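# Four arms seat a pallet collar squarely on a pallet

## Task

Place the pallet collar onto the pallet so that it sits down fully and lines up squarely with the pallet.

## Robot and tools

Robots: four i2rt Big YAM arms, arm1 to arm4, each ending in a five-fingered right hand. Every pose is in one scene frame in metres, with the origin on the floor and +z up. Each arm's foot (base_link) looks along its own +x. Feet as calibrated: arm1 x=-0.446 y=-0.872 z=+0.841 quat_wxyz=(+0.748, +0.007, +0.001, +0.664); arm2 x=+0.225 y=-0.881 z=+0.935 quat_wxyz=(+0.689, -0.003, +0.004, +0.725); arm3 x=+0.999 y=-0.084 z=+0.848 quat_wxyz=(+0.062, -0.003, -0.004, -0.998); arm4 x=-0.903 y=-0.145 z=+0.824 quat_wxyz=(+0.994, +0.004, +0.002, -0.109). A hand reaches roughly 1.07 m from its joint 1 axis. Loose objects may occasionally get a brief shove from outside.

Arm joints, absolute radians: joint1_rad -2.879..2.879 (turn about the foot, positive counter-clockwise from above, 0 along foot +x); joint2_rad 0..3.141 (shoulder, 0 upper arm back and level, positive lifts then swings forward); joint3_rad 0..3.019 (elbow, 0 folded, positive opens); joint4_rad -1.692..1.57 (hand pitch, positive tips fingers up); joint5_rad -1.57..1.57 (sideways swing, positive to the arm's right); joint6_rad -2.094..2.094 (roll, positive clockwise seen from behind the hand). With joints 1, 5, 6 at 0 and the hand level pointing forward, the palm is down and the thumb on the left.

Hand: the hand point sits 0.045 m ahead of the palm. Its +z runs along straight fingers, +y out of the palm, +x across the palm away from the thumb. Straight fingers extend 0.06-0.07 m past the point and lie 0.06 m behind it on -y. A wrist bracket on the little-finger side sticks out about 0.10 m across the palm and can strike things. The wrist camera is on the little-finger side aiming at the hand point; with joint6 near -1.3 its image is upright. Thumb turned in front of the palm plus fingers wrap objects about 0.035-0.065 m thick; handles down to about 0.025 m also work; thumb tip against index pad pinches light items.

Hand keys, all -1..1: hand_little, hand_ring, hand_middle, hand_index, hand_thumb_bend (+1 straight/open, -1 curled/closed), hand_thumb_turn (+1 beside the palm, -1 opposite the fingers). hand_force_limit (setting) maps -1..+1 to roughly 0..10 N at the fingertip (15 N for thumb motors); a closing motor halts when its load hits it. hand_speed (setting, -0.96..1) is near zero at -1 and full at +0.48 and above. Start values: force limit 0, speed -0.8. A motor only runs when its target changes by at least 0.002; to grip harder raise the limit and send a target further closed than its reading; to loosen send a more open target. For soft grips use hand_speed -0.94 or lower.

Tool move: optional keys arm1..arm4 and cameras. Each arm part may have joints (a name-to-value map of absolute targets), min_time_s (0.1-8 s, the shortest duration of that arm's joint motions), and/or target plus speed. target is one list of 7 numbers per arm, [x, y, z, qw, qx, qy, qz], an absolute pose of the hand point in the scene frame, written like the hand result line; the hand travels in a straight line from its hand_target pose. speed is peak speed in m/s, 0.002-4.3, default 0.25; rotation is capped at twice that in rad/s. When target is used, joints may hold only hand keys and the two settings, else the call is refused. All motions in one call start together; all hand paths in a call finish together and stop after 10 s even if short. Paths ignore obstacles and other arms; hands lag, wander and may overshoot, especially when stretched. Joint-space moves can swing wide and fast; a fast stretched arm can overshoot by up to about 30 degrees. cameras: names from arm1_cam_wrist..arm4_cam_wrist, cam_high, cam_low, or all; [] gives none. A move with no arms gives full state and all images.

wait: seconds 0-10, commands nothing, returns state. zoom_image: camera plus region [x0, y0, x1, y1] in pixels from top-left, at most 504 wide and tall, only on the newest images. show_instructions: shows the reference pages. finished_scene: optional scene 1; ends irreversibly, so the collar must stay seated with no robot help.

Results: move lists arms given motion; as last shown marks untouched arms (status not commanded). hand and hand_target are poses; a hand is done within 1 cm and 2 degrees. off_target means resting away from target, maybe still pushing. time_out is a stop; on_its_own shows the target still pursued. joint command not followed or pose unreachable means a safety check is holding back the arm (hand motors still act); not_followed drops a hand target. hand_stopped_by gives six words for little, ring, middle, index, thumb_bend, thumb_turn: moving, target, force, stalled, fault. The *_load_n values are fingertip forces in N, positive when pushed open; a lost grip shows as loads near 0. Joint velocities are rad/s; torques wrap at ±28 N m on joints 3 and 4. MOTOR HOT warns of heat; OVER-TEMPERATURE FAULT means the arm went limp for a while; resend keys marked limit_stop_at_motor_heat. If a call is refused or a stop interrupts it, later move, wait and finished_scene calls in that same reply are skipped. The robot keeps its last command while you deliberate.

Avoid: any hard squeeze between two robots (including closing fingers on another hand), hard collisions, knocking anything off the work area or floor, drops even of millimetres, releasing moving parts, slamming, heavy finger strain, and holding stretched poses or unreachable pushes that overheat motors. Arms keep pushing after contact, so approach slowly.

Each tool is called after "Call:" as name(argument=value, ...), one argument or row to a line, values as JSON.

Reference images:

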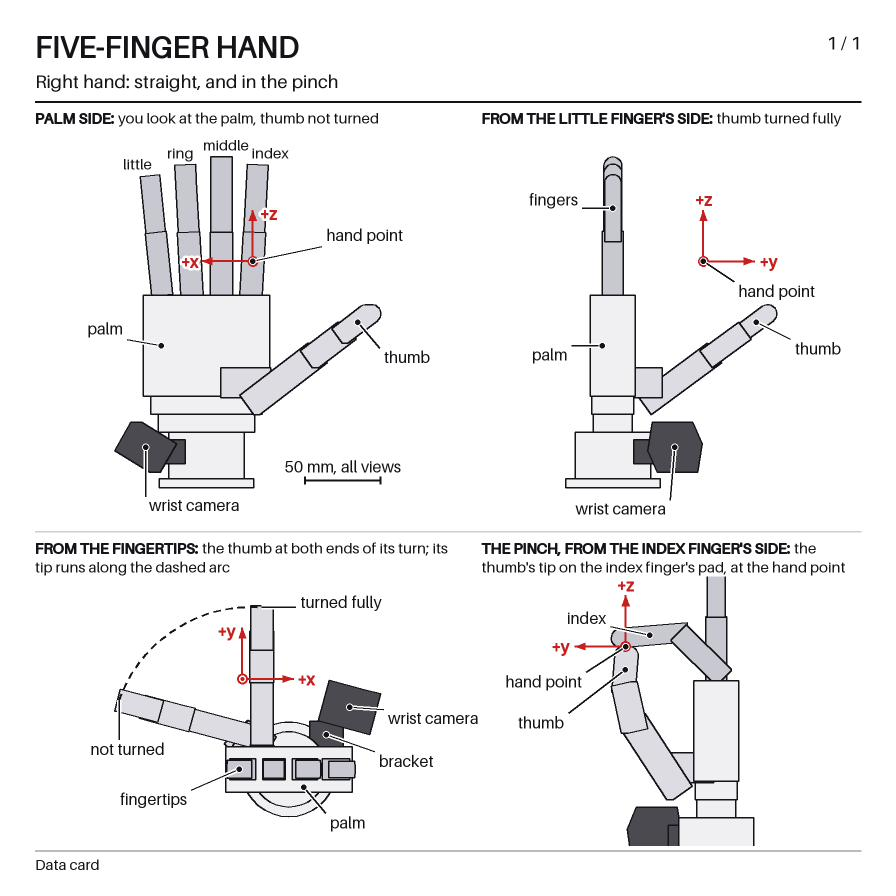

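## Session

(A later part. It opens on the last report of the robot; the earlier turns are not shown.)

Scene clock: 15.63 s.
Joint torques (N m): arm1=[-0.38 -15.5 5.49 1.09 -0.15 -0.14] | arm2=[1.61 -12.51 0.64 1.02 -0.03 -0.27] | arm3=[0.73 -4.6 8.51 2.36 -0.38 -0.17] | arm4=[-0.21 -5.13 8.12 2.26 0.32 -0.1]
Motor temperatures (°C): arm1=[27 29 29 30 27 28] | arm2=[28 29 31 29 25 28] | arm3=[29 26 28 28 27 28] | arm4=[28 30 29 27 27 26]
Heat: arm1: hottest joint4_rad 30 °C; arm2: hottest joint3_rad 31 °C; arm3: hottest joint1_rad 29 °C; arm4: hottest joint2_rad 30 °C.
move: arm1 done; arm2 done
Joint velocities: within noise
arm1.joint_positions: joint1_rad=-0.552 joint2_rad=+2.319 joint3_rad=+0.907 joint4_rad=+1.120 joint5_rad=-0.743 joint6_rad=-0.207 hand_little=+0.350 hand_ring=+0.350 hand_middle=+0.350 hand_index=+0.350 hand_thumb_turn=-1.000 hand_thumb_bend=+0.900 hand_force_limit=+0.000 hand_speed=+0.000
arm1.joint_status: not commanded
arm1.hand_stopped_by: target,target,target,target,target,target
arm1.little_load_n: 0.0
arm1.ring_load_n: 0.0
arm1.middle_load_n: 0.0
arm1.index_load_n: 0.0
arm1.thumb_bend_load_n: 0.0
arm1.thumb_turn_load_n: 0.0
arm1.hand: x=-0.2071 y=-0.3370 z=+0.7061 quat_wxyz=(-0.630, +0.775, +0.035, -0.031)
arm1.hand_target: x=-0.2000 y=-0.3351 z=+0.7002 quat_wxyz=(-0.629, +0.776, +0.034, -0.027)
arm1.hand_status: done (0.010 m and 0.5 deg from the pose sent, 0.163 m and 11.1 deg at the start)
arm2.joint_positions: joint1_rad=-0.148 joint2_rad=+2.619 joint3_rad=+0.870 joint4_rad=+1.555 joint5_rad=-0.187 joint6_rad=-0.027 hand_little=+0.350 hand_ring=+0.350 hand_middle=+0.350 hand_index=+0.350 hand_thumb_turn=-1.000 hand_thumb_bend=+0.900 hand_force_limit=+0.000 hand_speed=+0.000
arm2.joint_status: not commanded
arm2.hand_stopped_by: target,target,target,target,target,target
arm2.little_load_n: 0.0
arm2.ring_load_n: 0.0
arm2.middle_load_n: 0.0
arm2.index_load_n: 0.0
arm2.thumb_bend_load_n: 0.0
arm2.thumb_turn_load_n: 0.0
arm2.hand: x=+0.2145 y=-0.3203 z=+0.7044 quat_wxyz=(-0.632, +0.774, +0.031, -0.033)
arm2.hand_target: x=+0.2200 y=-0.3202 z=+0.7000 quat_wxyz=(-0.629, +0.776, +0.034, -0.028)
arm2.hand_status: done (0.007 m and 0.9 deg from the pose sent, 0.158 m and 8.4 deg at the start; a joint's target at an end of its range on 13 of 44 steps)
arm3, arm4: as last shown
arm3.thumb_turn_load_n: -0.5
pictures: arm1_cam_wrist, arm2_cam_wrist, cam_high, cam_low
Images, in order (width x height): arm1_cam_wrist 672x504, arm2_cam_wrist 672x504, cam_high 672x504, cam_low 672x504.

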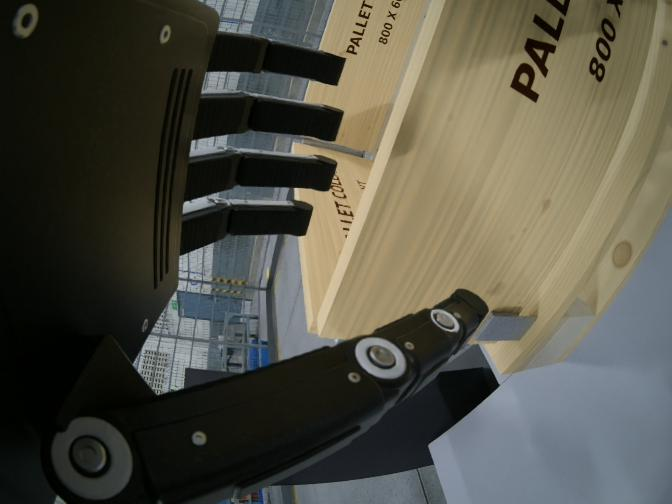

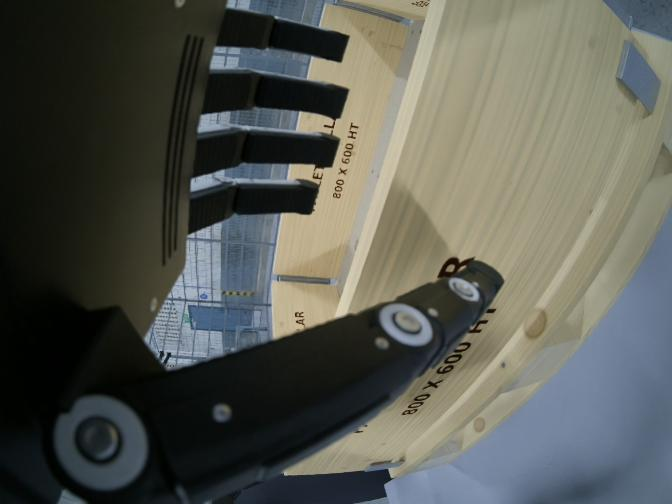

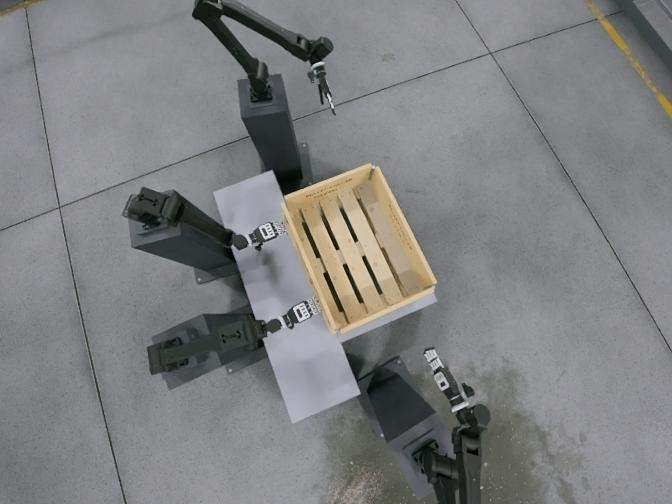

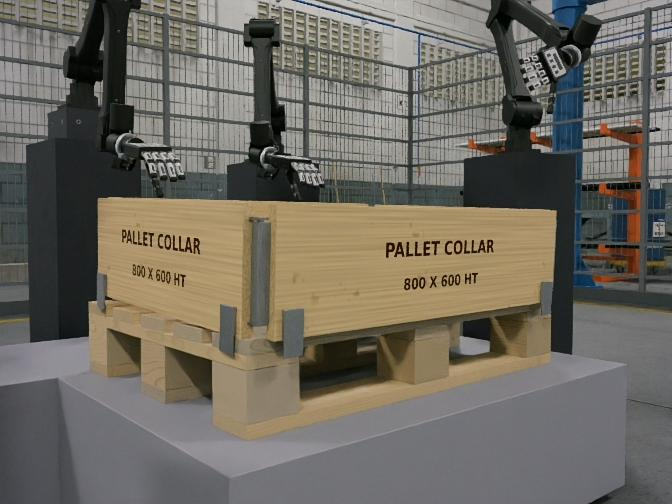

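Call:
move(
  arm1={"target": [-0.20, -0.29, 0.695, 0.6287, -0.7764, -0.034, 0.0275]},
  arm2={"target": [0.22, -0.28, 0.695, 0.6287, -0.7764, -0.034, 0.0275]},
  cameras=["arm1_cam_wrist", "arm2_cam_wrist", "cam_low"],
)

Call:
zoom_image(
  camera="arm2_cam_wrist",
  region=[300, 0, 500, 300],
)

Call:
zoom_image(
  camera="arm1_cam_wrist",
  region=[290, 0, 590, 350],
)

Call:
zoom_image(
  camera="cam_low",
  region=[60, 80, 340, 280],
)

Scene clock: 18.13 s.
Joint torques (N m): arm1=[-0.32 -15.27 6.41 1.31 -0.12 0.06] | arm2=[2.32 -13.57 1.37 0.85 0.16 -0.23] | arm3=[0.32 -3.84 8.44 2.29 -0.36 -0.16] | arm4=[-0.26 -5.13 8.13 2.26 0.32 -0.1]
Motor temperatures (°C): arm1=[27 29 29 30 27 28] | arm2=[28 29 31 29 25 28] | arm3=[29 26 28 28 27 28] | arm4=[28 30 29 27 27 26]
Heat: arm1: hottest joint4_rad 30 °C; arm2: hottest joint3_rad 31 °C; arm3: hottest joint1_rad 29 °C; arm4: hottest joint2_rad 30 °C.
move: arm1 off_target; arm2 done
Joint velocities: within noise
arm1.joint_positions: joint1_rad=-0.502 joint2_rad=+2.344 joint3_rad=+1.014 joint4_rad=+1.061 joint5_rad=-0.689 joint6_rad=-0.201 hand_little=+0.350 hand_ring=+0.350 hand_middle=+0.350 hand_index=+0.350 hand_thumb_turn=-1.000 hand_thumb_bend=+0.900 hand_force_limit=+0.000 hand_speed=+0.000
arm1.joint_status: not commanded
arm1.hand_stopped_by: target,target,target,target,target,target
arm1.little_load_n: 0.0
arm1.ring_load_n: 0.0
arm1.middle_load_n: 0.0
arm1.index_load_n: 0.0
arm1.thumb_bend_load_n: 0.0
arm1.thumb_turn_load_n: 0.0
arm1.hand: x=-0.2011 y=-0.2920 z=+0.7071 quat_wxyz=(-0.634, +0.772, +0.041, -0.022)
arm1.hand_target: x=-0.2002 y=-0.2903 z=+0.6953 quat_wxyz=(-0.629, +0.776, +0.034, -0.027)
arm1.hand_status: off_target (0.012 m and 1.2 deg from the pose sent, 0.049 m and 0.5 deg at the start)
arm2.joint_positions: joint1_rad=-0.148 joint2_rad=+2.619 joint3_rad=+0.975 joint4_rad=+1.452 joint5_rad=-0.183 joint6_rad=-0.027 hand_little=+0.350 hand_ring=+0.350 hand_middle=+0.350 hand_index=+0.350 hand_thumb_turn=-1.000 hand_thumb_bend=+0.900 hand_force_limit=+0.000 hand_speed=+0.000
arm2.joint_status: not commanded
arm2.hand_stopped_by: target,target,target,target,target,target
arm2.little_load_n: 0.0
arm2.ring_load_n: 0.0
arm2.middle_load_n: 0.0
arm2.index_load_n: 0.0
arm2.thumb_bend_load_n: 0.0
arm2.thumb_turn_load_n: 0.0
arm2.hand: x=+0.2191 y=-0.2804 z=+0.6994 quat_wxyz=(-0.633, +0.773, +0.030, -0.032)
arm2.hand_target: x=+0.2200 y=-0.2802 z=+0.6949 quat_wxyz=(-0.629, +0.776, +0.034, -0.028)
arm2.hand_status: done (0.004 m and 0.9 deg from the pose sent, 0.042 m and 0.9 deg at the start)
arm3, arm4: as last shown
arm3.thumb_turn_load_n: 0.0
Images, in order (width x height): arm1_cam_wrist 672x504, arm2_cam_wrist 672x504, cam_low 672x504.

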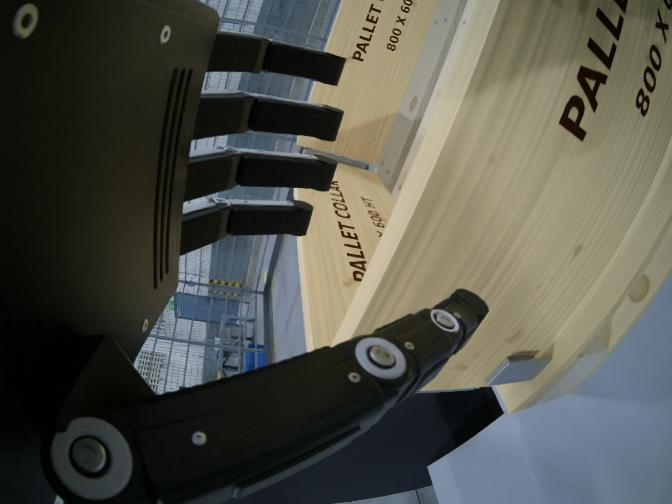

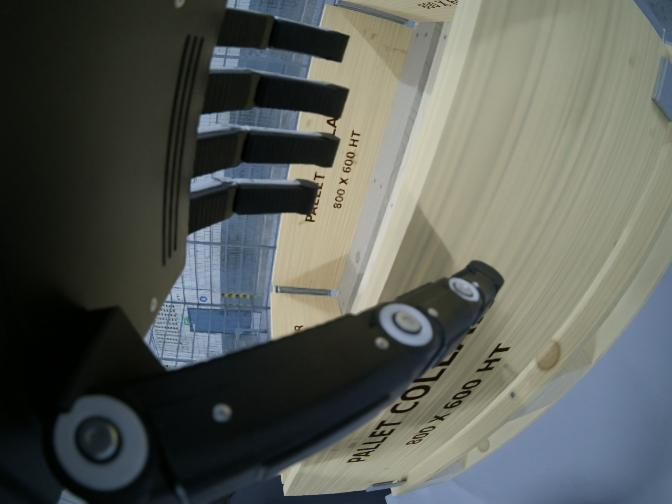

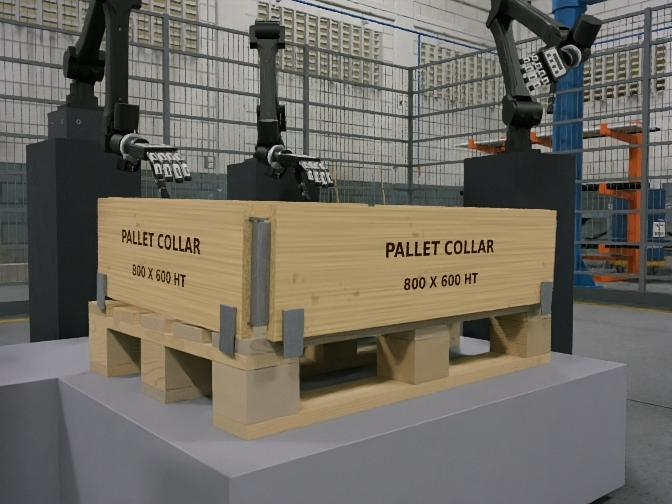

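Scaled by 1.680 from the camera's image (finer frame: 960x720).

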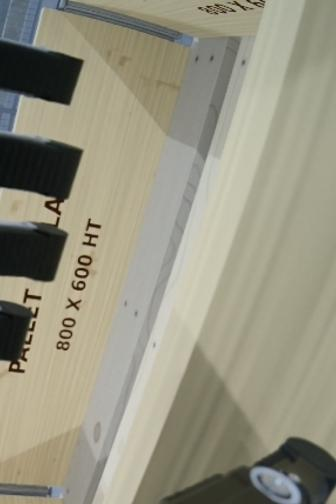

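Scaled by 1.440 from the camera's image (finer frame: 960x720).

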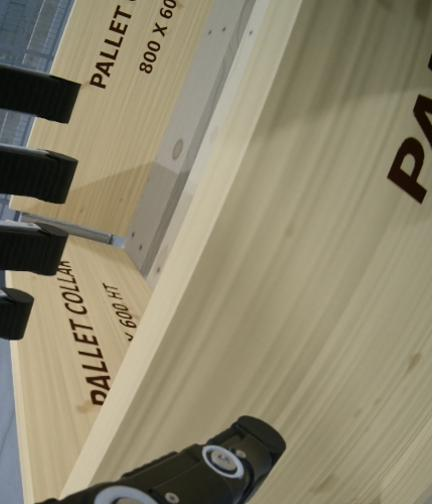

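Scaled by 1.800 from the camera's image (finer frame: 960x720).

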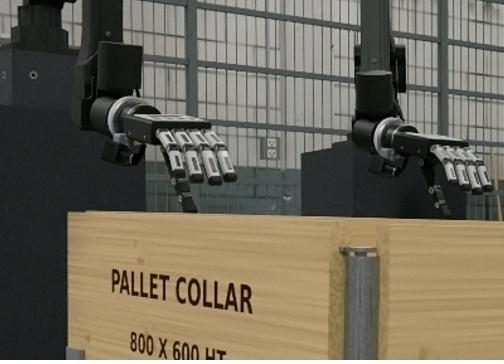

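Call:
move(
  arm1={"target": [-0.20, -0.247, 0.69, 0.6287, -0.7764, -0.034, 0.0275]},
  arm2={"target": [0.22, -0.23, 0.69, 0.6287, -0.7764, -0.034, 0.0275]},
  cameras=["arm1_cam_wrist", "arm2_cam_wrist", "cam_low", "cam_high"],
)

Call:
zoom_image(
  camera="arm2_cam_wrist",
  region=[300, 0, 500, 300],
)

Call:
zoom_image(
  camera="arm1_cam_wrist",
  region=[290, 0, 590, 350],
)

Call:
zoom_image(
  camera="cam_low",
  region=[60, 80, 340, 280],
)

Scene clock: 20.37 s.
Joint torques (N m): arm1=[-0.79 -16.21 7.41 1.42 -0.11 0.09] | arm2=[3.49 -13.74 2.58 0.8 0.16 -0.23] | arm3=[0.67 -3.72 8.51 1.94 -0.35 -0.2] | arm4=[-0.21 -5.13 8.12 2.28 0.32 -0.1]
Motor temperatures (°C): arm1=[27 29 29 30 27 28] | arm2=[28 29 31 29 25 28] | arm3=[29 26 28 28 27 28] | arm4=[28 30 30 27 27 26]
Heat: arm1: hottest joint4_rad 30 °C; arm2: hottest joint3_rad 31 °C; arm3: hottest joint1_rad 29 °C; arm4: hottest joint2_rad 30 °C.
move: arm1 off_target; arm2 off_target
Joint velocities: within noise
arm1.joint_positions: joint1_rad=-0.456 joint2_rad=+2.384 joint3_rad=+1.124 joint4_rad=+0.999 joint5_rad=-0.644 joint6_rad=-0.184 hand_little=+0.350 hand_ring=+0.350 hand_middle=+0.350 hand_index=+0.350 hand_thumb_turn=-1.000 hand_thumb_bend=+0.900 hand_force_limit=+0.000 hand_speed=+0.000
arm1.joint_status: not commanded
arm1.hand_stopped_by: target,target,target,target,target,target
arm1.little_load_n: 0.0
arm1.ring_load_n: 0.0
arm1.middle_load_n: 0.0
arm1.index_load_n: 0.0
arm1.thumb_bend_load_n: 0.0
arm1.thumb_turn_load_n: 0.0
arm1.hand: x=-0.2011 y=-0.2501 z=+0.7028 quat_wxyz=(-0.633, +0.773, +0.040, -0.023)
arm1.hand_target: x=-0.2002 y=-0.2475 z=+0.6902 quat_wxyz=(-0.629, +0.776, +0.034, -0.027)
arm1.hand_status: off_target (0.013 m and 1.1 deg from the pose sent, 0.048 m and 1.2 deg at the start)
arm2.joint_positions: joint1_rad=-0.148 joint2_rad=+2.619 joint3_rad=+1.109 joint4_rad=+1.326 joint5_rad=-0.173 joint6_rad=-0.027 hand_little=+0.350 hand_ring=+0.350 hand_middle=+0.350 hand_index=+0.350 hand_thumb_turn=-1.000 hand_thumb_bend=+0.900 hand_force_limit=+0.000 hand_speed=+0.000
arm2.joint_status: not commanded
arm2.hand_stopped_by: target,target,target,target,target,target
arm2.little_load_n: 0.0
arm2.ring_load_n: 0.0
arm2.middle_load_n: 0.0
arm2.index_load_n: 0.0
arm2.thumb_bend_load_n: 0.0
arm2.thumb_turn_load_n: 0.0
arm2.hand: x=+0.2261 y=-0.2281 z=+0.7004 quat_wxyz=(-0.636, +0.771, +0.028, -0.027)
arm2.hand_target: x=+0.2201 y=-0.2303 z=+0.6902 quat_wxyz=(-0.629, +0.776, +0.034, -0.028)
arm2.hand_status: off_target (0.012 m and 1.3 deg from the pose sent, 0.051 m and 0.9 deg at the start)
arm3, arm4: as last shown
pictures: arm1_cam_wrist, arm2_cam_wrist, cam_high, cam_low
Images, in order (width x height): arm1_cam_wrist 672x504, arm2_cam_wrist 672x504, cam_high 672x504, cam_low 672x504.

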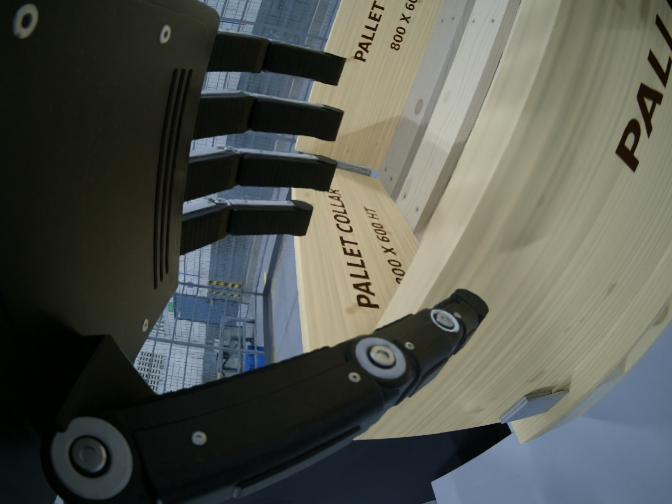

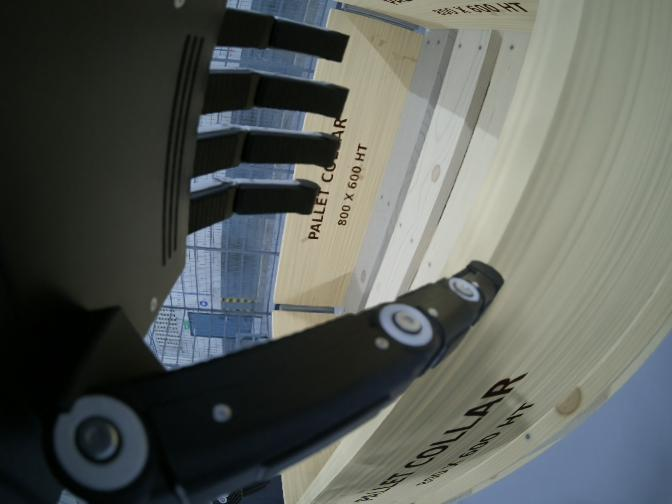

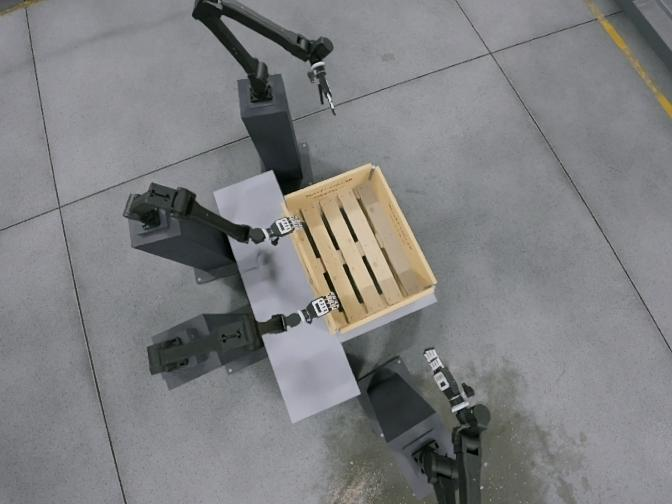

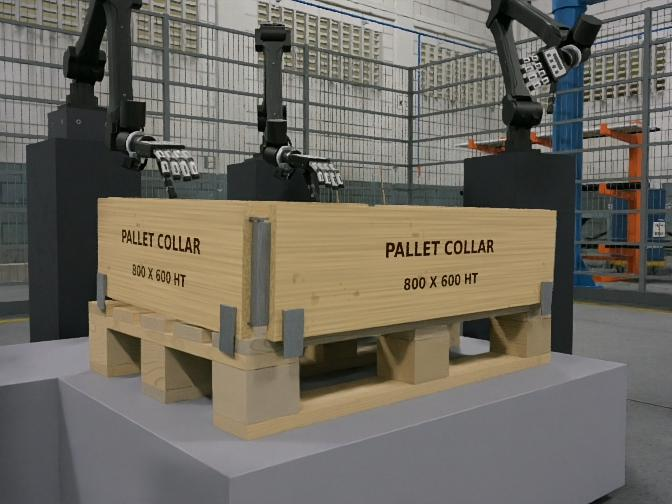

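Scaled by 1.680 from the camera's image (finer frame: 960x720).

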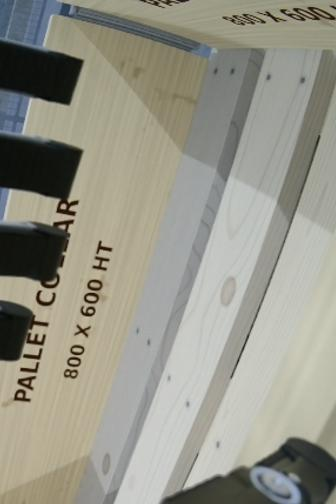

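Scaled by 1.440 from the camera's image (finer frame: 960x720).

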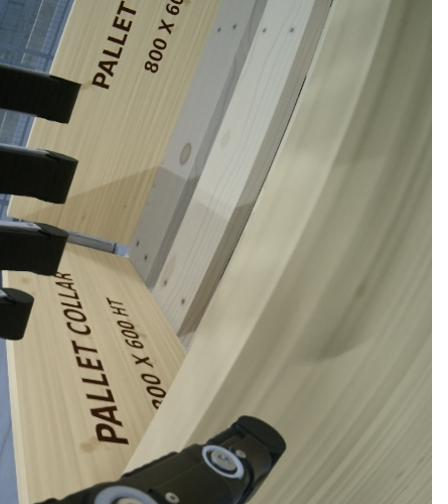

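Scaled by 1.800 from the camera's image (finer frame: 960x720).

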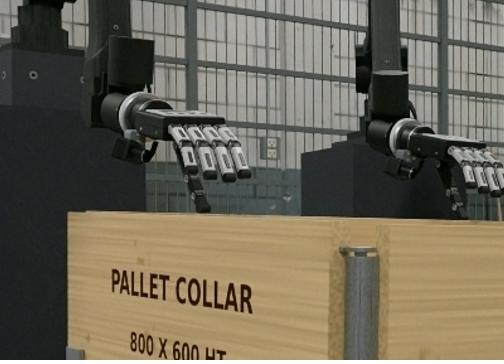

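Call:
zoom_image(
  camera="arm2_cam_wrist",
  region=[400, 150, 640, 400],
)

Call:
zoom_image(
  camera="arm1_cam_wrist",
  region=[400, 150, 640, 400],
)

Scaled by 2.016 from the camera's image (finer frame: 960x720).

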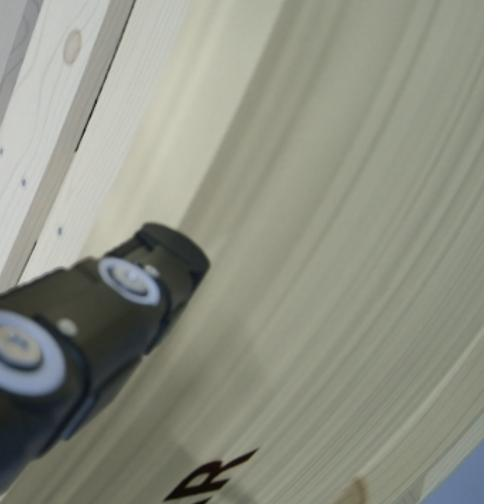

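Scaled by 2.016 from the camera's image (finer frame: 960x720).

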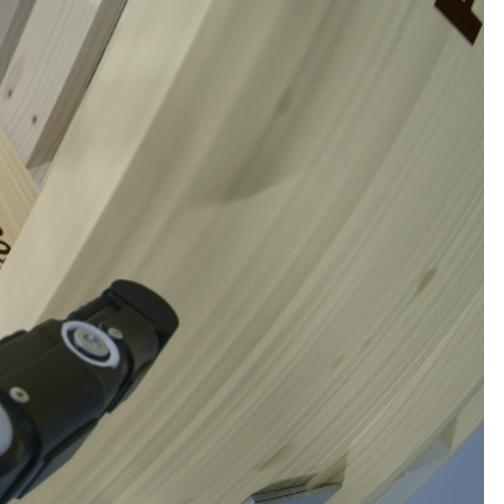

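Call:
move(
  arm1={"target": [-0.20, -0.287, 0.73, 0.6287, -0.7764, -0.034, 0.0275]},
  arm2={"target": [0.22, -0.268, 0.72, 0.6287, -0.7764, -0.034, 0.0275]},
  cameras=["arm1_cam_wrist", "arm2_cam_wrist", "cam_low", "cam_high"],
)

Call:
zoom_image(
  camera="arm2_cam_wrist",
  region=[300, 0, 600, 350],
)

Call:
zoom_image(
  camera="arm1_cam_wrist",
  region=[290, 0, 590, 350],
)

Scene clock: 23.67 s.
Joint torques (N m): arm1=[-0.62 -16.73 4.15 1.37 -0.36 -0.06] | arm2=[2.73 -15.09 1.11 2.1 -0.05 -0.23] | arm3=[0.32 -4.19 8.55 2.28 -0.33 -0.13] | arm4=[-0.32 -5.19 8.13 2.26 0.32 -0.1]
Motor temperatures (°C): arm1=[27 29 29 30 27 28] | arm2=[28 29 31 29 25 28] | arm3=[29 26 28 28 27 28] | arm4=[28 30 30 27 27 26]
Heat: arm1: hottest joint4_rad 30 °C; arm2: hottest joint3_rad 31 °C; arm3: hottest joint1_rad 29 °C; arm4: hottest joint2_rad 30 °C.
move: arm1 done; arm2 off_target
Joint velocities: within noise
arm1.joint_positions: joint1_rad=-0.495 joint2_rad=+2.282 joint3_rad=+1.019 joint4_rad=+0.998 joint5_rad=-0.680 joint6_rad=-0.184 hand_little=+0.350 hand_ring=+0.350 hand_middle=+0.350 hand_index=+0.350 hand_thumb_turn=-1.000 hand_thumb_bend=+0.900 hand_force_limit=+0.000 hand_speed=+0.000
arm1.joint_status: not commanded
arm1.hand_stopped_by: target,target,target,target,target,target
arm1.little_load_n: 0.0
arm1.ring_load_n: 0.0
arm1.middle_load_n: 0.0
arm1.index_load_n: 0.0
arm1.thumb_bend_load_n: 0.0
arm1.thumb_turn_load_n: 0.0
arm1.hand: x=-0.1978 y=-0.2819 z=+0.7338 quat_wxyz=(-0.634, +0.772, +0.034, -0.025)
arm1.hand_target: x=-0.1998 y=-0.2869 z=+0.7301 quat_wxyz=(-0.629, +0.776, +0.034, -0.027)
arm1.hand_status: done (0.007 m and 0.8 deg from the pose sent, 0.046 m and 1.1 deg at the start)
arm2.joint_positions: joint1_rad=-0.148 joint2_rad=+2.563 joint3_rad=+0.969 joint4_rad=+1.359 joint5_rad=-0.174 joint6_rad=-0.027 hand_little=+0.350 hand_ring=+0.350 hand_middle=+0.350 hand_index=+0.350 hand_thumb_turn=-1.000 hand_thumb_bend=+0.900 hand_force_limit=+0.000 hand_speed=+0.000
arm2.joint_status: not commanded
arm2.hand_stopped_by: target,target,target,target,target,target
arm2.little_load_n: 0.0
arm2.ring_load_n: 0.0
arm2.middle_load_n: 0.0
arm2.index_load_n: 0.0
arm2.thumb_bend_load_n: 0.0
arm2.thumb_turn_load_n: 0.0
arm2.hand: x=+0.2214 y=-0.2737 z=+0.7080 quat_wxyz=(-0.616, +0.787, +0.026, -0.031)
arm2.hand_target: x=+0.2201 y=-0.2680 z=+0.7199 quat_wxyz=(-0.629, +0.776, +0.034, -0.027)
arm2.hand_status: off_target (0.013 m and 2.1 deg from the pose sent, 0.045 m and 1.3 deg at the start)
arm3, arm4: as last shown
pictures: arm1_cam_wrist, arm2_cam_wrist, cam_high, cam_low
Images, in order (width x height): arm1_cam_wrist 672x504, arm2_cam_wrist 672x504, cam_high 672x504, cam_low 672x504.

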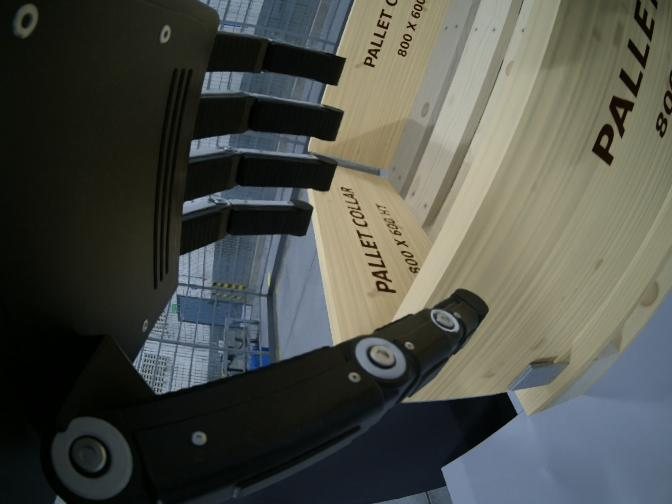

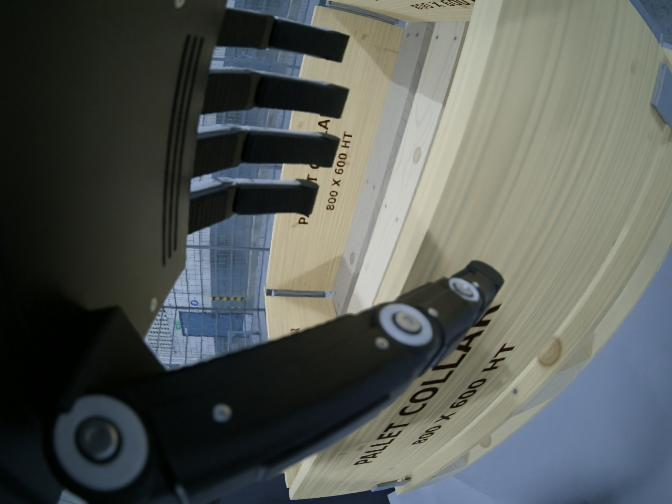

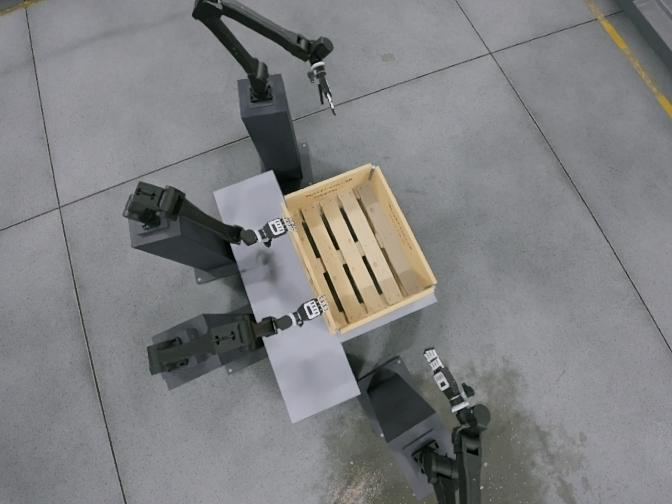

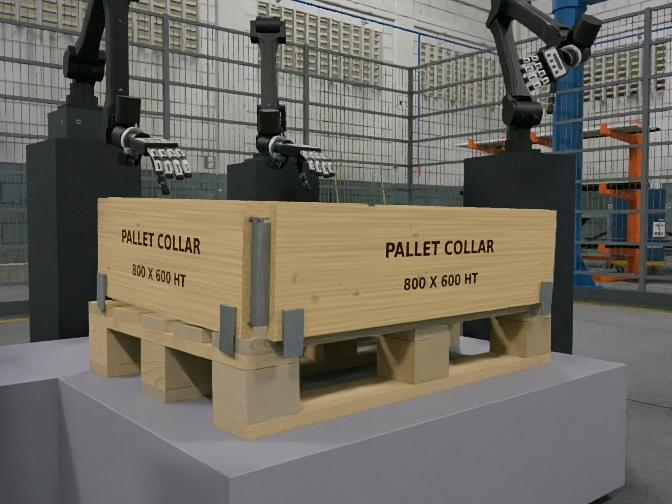

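Scaled by 1.440 from the camera's image (finer frame: 960x720).

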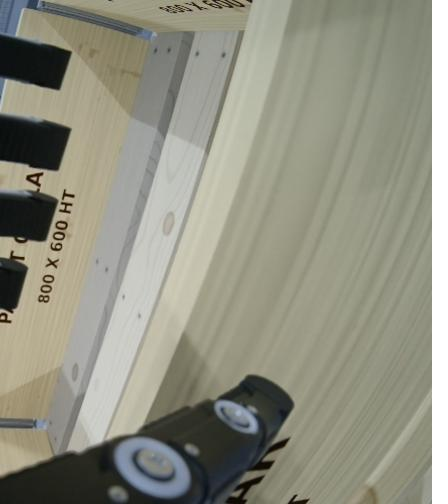

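Scaled by 1.440 from the camera's image (finer frame: 960x720).

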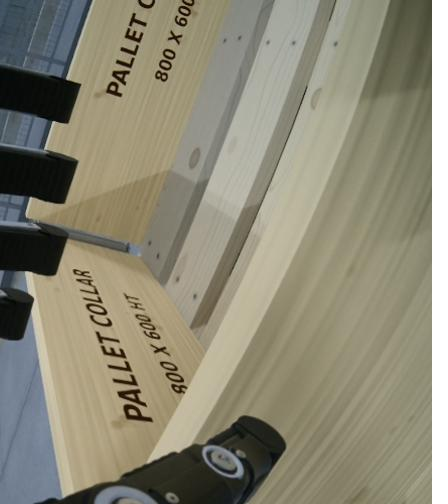

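Call:
zoom_image(
  camera="arm1_cam_wrist",
  region=[390, 200, 510, 300],
)

Call:
zoom_image(
  camera="arm2_cam_wrist",
  region=[350, 200, 470, 300],
)

Scaled by 4.200 from the camera's image (finer frame: 960x720).

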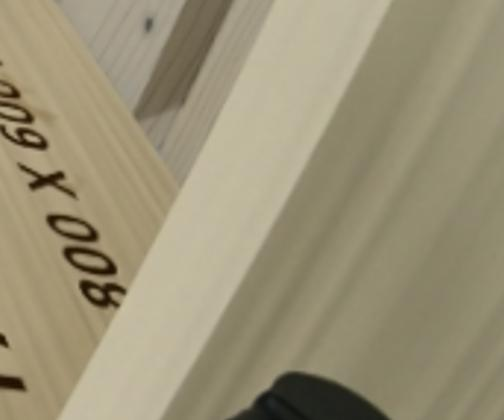

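Scaled by 4.200 from the camera's image (finer frame: 960x720).

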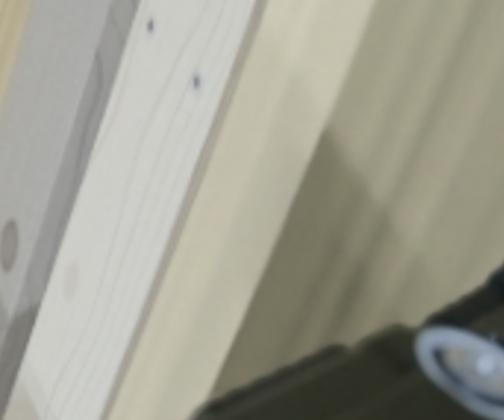

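Call:
move(
  arm1={"target": [-0.20, -0.286, 0.66, 0.6287, -0.7764, -0.034, 0.0275]},
  arm2={"target": [0.22, -0.268, 0.65, 0.6287, -0.7764, -0.034, 0.0275]},
  cameras=["arm1_cam_wrist", "arm2_cam_wrist", "cam_low", "cam_high"],
)

Call:
zoom_image(
  camera="cam_low",
  region=[60, 80, 340, 280],
)

Scene clock: 25.20 s.
Joint torques (N m): arm1=[-0.32 -16.09 5.9 1.63 -0.12 -0.07] | arm2=[2.84 -13.57 1.58 1.85 -0.03 -0.25] | arm3=[1.08 -3.49 8.36 2.24 -0.36 -0.18] | arm4=[-0.26 -5.13 8.14 2.25 0.32 -0.1]
Motor temperatures (°C): arm1=[27 30 29 30 27 28] | arm2=[28 29 31 29 25 28] | arm3=[29 26 28 28 27 28] | arm4=[28 30 30 27 27 26]
Heat: arm1: hottest joint2_rad 30 °C; arm2: hottest joint3_rad 31 °C; arm3: hottest joint1_rad 29 °C; arm4: hottest joint2_rad 30 °C.
move: arm1 off_target; arm2 done
Joint velocities: within noise
arm1.joint_positions: joint1_rad=-0.499 joint2_rad=+2.441 joint3_rad=+1.070 joint4_rad=+1.095 joint5_rad=-0.686 joint6_rad=-0.187 hand_little=+0.350 hand_ring=+0.350 hand_middle=+0.350 hand_index=+0.350 hand_thumb_turn=-1.000 hand_thumb_bend=+0.900 hand_force_limit=+0.000 hand_speed=+0.000
arm1.joint_status: not commanded
arm1.hand_stopped_by: target,target,target,target,target,target
arm1.little_load_n: 0.0
arm1.ring_load_n: 0.0
arm1.middle_load_n: 0.0
arm1.index_load_n: 0.0
arm1.thumb_bend_load_n: 0.0
arm1.thumb_turn_load_n: 0.0
arm1.hand: x=-0.2013 y=-0.2878 z=+0.6713 quat_wxyz=(-0.631, +0.775, +0.034, -0.028)
arm1.hand_target: x=-0.2003 y=-0.2863 z=+0.6602 quat_wxyz=(-0.629, +0.776, +0.034, -0.028)
arm1.hand_status: off_target (0.012 m and 0.3 deg from the pose sent, 0.074 m and 0.8 deg at the start)
arm2.joint_positions: joint1_rad=-0.148 joint2_rad=+2.738 joint3_rad=+1.092 joint4_rad=+1.425 joint5_rad=-0.175 joint6_rad=-0.027 hand_little=+0.350 hand_ring=+0.350 hand_middle=+0.350 hand_index=+0.350 hand_thumb_turn=-1.000 hand_thumb_bend=+0.900 hand_force_limit=+0.000 hand_speed=+0.000
arm2.joint_status: not commanded
arm2.hand_stopped_by: target,target,target,target,target,target
arm2.little_load_n: 0.0
arm2.ring_load_n: 0.0
arm2.middle_load_n: 0.0
arm2.index_load_n: 0.0
arm2.thumb_bend_load_n: 0.0
arm2.thumb_turn_load_n: 0.0
arm2.hand: x=+0.2215 y=-0.2713 z=+0.6487 quat_wxyz=(-0.622, +0.782, +0.026, -0.030)
arm2.hand_target: x=+0.2200 y=-0.2681 z=+0.6500 quat_wxyz=(-0.629, +0.777, +0.034, -0.027)
arm2.hand_status: done (0.004 m and 1.4 deg from the pose sent, 0.058 m and 2.1 deg at the start)
arm3, arm4: as last shown
arm4.ring_load_n: -0.5
pictures: arm1_cam_wrist, arm2_cam_wrist, cam_high, cam_low
Images, in order (width x height): arm1_cam_wrist 672x504, arm2_cam_wrist 672x504, cam_high 672x504, cam_low 672x504.

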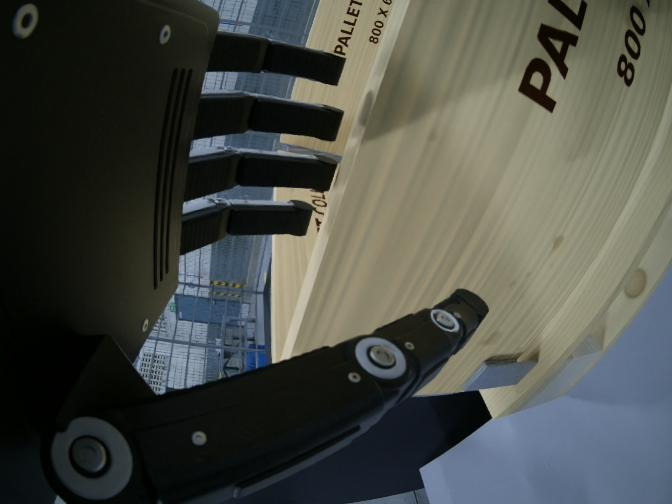

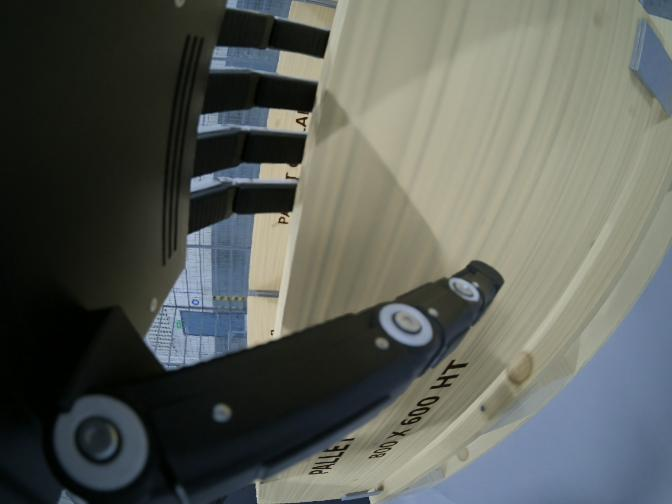

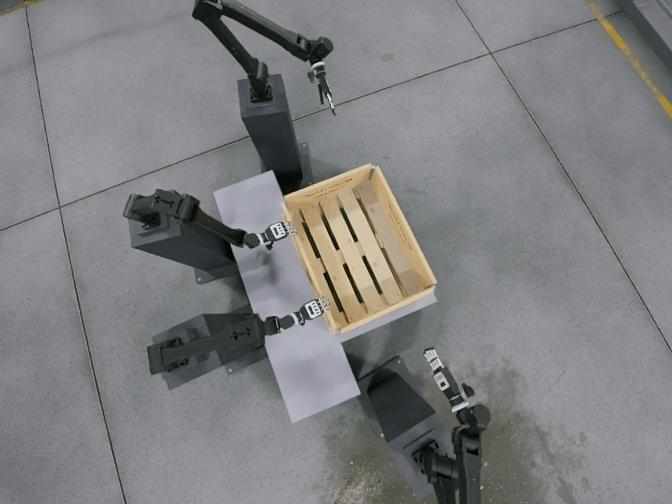

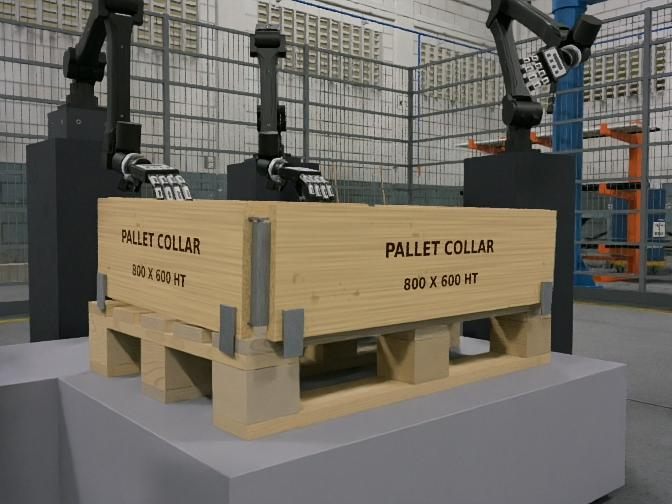

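Scaled by 1.800 from the camera's image (finer frame: 960x720).

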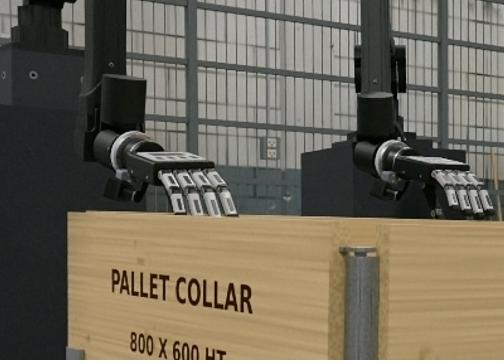

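Call:
zoom_image(
  camera="arm1_cam_wrist",
  region=[250, 150, 400, 300],
)

Call:
zoom_image(
  camera="arm2_cam_wrist",
  region=[220, 150, 370, 300],
)

Scaled by 3.360 from the camera's image (finer frame: 960x720).

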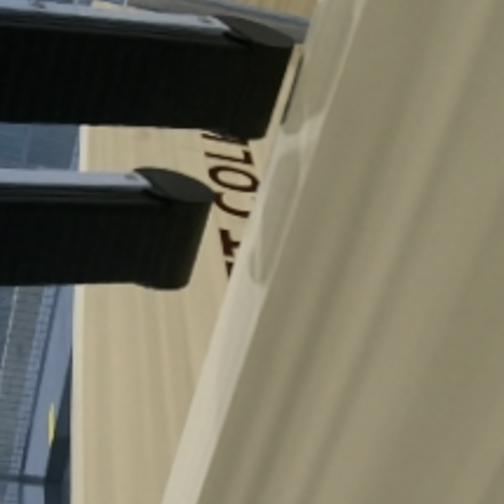

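Scaled by 3.360 from the camera's image (finer frame: 960x720).

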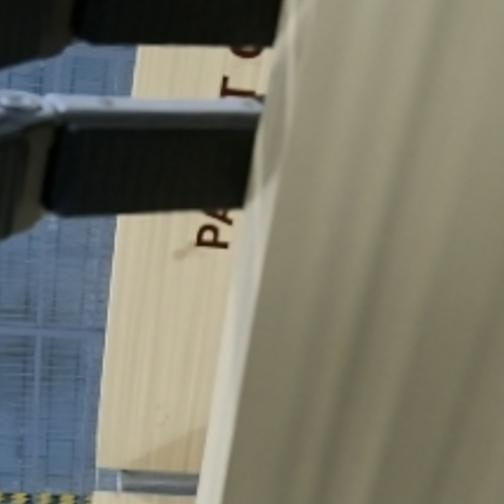

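Call:
move(
  arm1={"target": [-0.20, -0.282, 0.643, 0.6287, -0.7764, -0.034, 0.0275], "joints": {"hand_thumb_bend": 0.65, "hand_little": 0.15, "hand_ring": 0.15, "hand_middle": 0.15, "hand_index": 0.15}},
  arm2={"target": [0.22, -0.266, 0.643, 0.6287, -0.7764, -0.034, 0.0275], "joints": {"hand_thumb_bend": 0.65, "hand_little": 0.15, "hand_ring": 0.15, "hand_middle": 0.15, "hand_index": 0.15}},
  cameras=["arm1_cam_wrist", "arm2_cam_wrist", "cam_low"],
)

Call:
zoom_image(
  camera="arm1_cam_wrist",
  region=[220, 150, 520, 400],
)

Call:
zoom_image(
  camera="arm2_cam_wrist",
  region=[220, 150, 520, 400],
)

Scene clock: 26.80 s.
Joint torques (N m): arm1=[-0.03 -13.39 5.89 1.39 0.14 -0.05] | arm2=[2.96 -12.75 1.61 1.66 -0.02 -0.25] | arm3=[0.38 -3.49 8.53 2.4 -0.39 -0.17] | arm4=[-0.26 -5.13 8.14 2.28 0.32 -0.1]
Motor temperatures (°C): arm1=[27 30 29 30 27 28] | arm2=[28 29 31 29 25 28] | arm3=[29 26 28 28 27 28] | arm4=[28 30 30 27 27 26]
Heat: arm1: hottest joint2_rad 30 °C; arm2: hottest joint3_rad 31 °C; arm3: hottest joint1_rad 29 °C; arm4: hottest joint2_rad 30 °C.
move: arm1 off_target; arm2 done
Joint velocities: within noise
arm1.joint_positions: joint1_rad=-0.499 joint2_rad=+2.458 joint3_rad=+1.100 joint4_rad=+1.116 joint5_rad=-0.689 joint6_rad=-0.187 hand_little=+0.150 hand_ring=+0.150 hand_middle=+0.177 hand_index=+0.150 hand_thumb_turn=-1.000 hand_thumb_bend=+0.650 hand_force_limit=+0.000 hand_speed=+0.000
arm1.joint_status: hand_middle off_target (ended at +0.177, target +0.150); the others done
arm1.hand_stopped_by: target,target,force,target,target,target
arm1.little_load_n: 0.0
arm1.ring_load_n: 0.0
arm1.middle_load_n: 0.0
arm1.index_load_n: 0.0
arm1.thumb_bend_load_n: 0.5
arm1.thumb_turn_load_n: 0.0
arm1.hand: x=-0.1948 y=-0.2781 z=+0.6730 quat_wxyz=(-0.641, +0.766, +0.041, -0.021)
arm1.hand_target: x=-0.2008 y=-0.2835 z=+0.6441 quat_wxyz=(-0.629, +0.777, +0.034, -0.027)
arm1.hand_status: off_target (0.031 m and 2.2 deg from the pose sent, 0.029 m and 0.3 deg at the start)
arm2.joint_positions: joint1_rad=-0.148 joint2_rad=+2.741 joint3_rad=+1.113 joint4_rad=+1.429 joint5_rad=-0.175 joint6_rad=-0.027 hand_little=+0.150 hand_ring=+0.150 hand_middle=+0.150 hand_index=+0.150 hand_thumb_turn=-1.000 hand_thumb_bend=+0.650 hand_force_limit=+0.000 hand_speed=+0.000
arm2.joint_status: all done
arm2.hand_stopped_by: target,target,target,target,target,target
arm2.little_load_n: 0.0
arm2.ring_load_n: 0.0
arm2.middle_load_n: 0.0
arm2.index_load_n: 0.5
arm2.thumb_bend_load_n: 0.0
arm2.thumb_turn_load_n: 0.0
arm2.hand: x=+0.2221 y=-0.2619 z=+0.6521 quat_wxyz=(-0.630, +0.775, +0.028, -0.029)
arm2.hand_target: x=+0.2199 y=-0.2661 z=+0.6433 quat_wxyz=(-0.629, +0.776, +0.034, -0.028)
arm2.hand_status: done (0.010 m and 0.8 deg from the pose sent, 0.008 m and 1.4 deg at the start)
arm3, arm4: as last shown
arm3.little_load_n: 0.5
Images, in order (width x height): arm1_cam_wrist 672x504, arm2_cam_wrist 672x504, cam_low 672x504.

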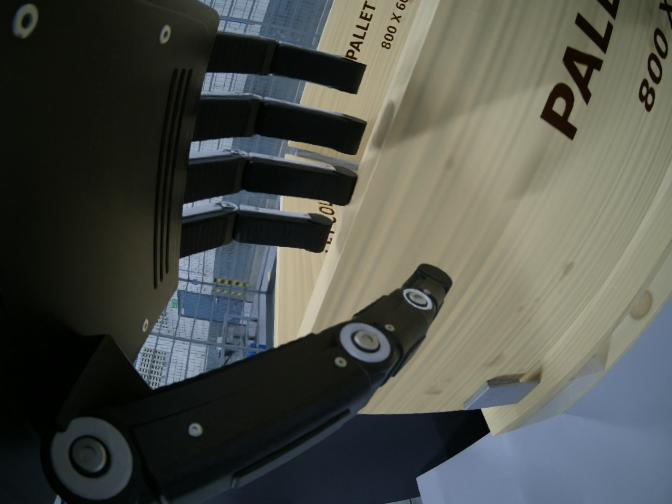

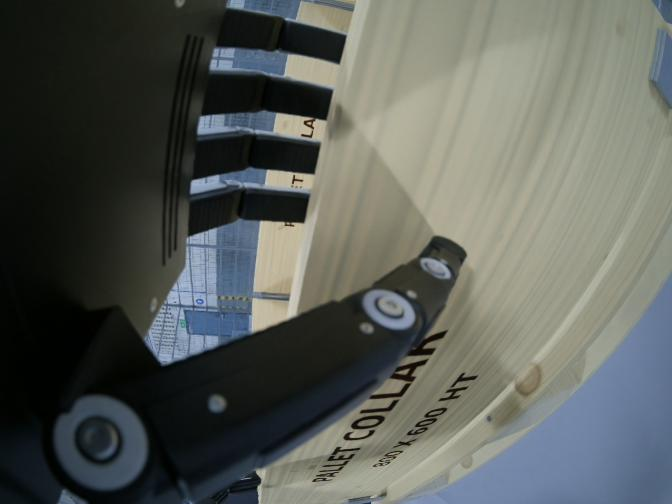

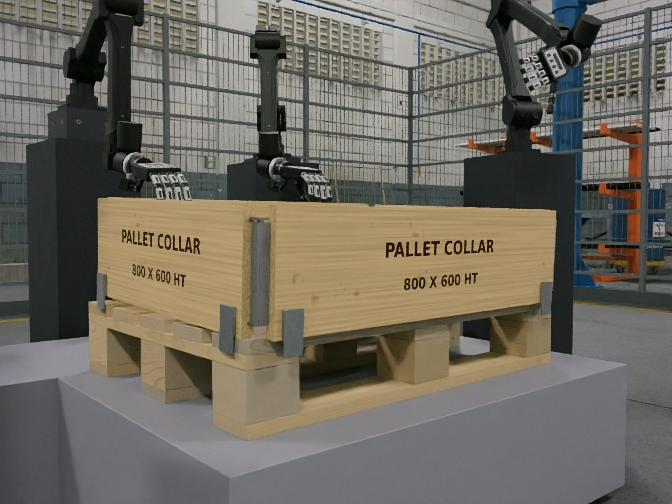

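Scaled by 1.680 from the camera's image (finer frame: 960x720).

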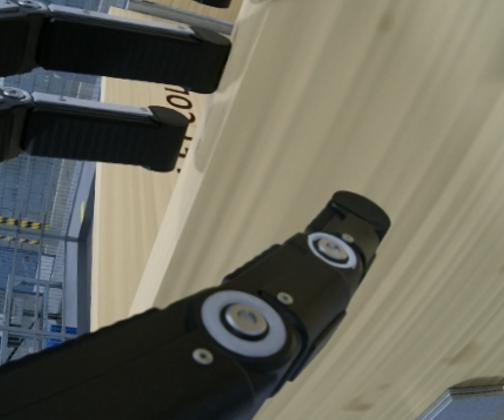

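Scaled by 1.680 from the camera's image (finer frame: 960x720).

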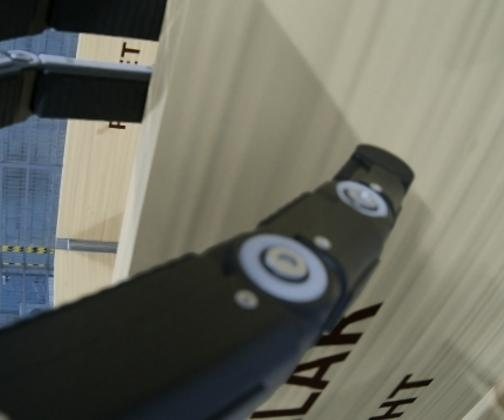

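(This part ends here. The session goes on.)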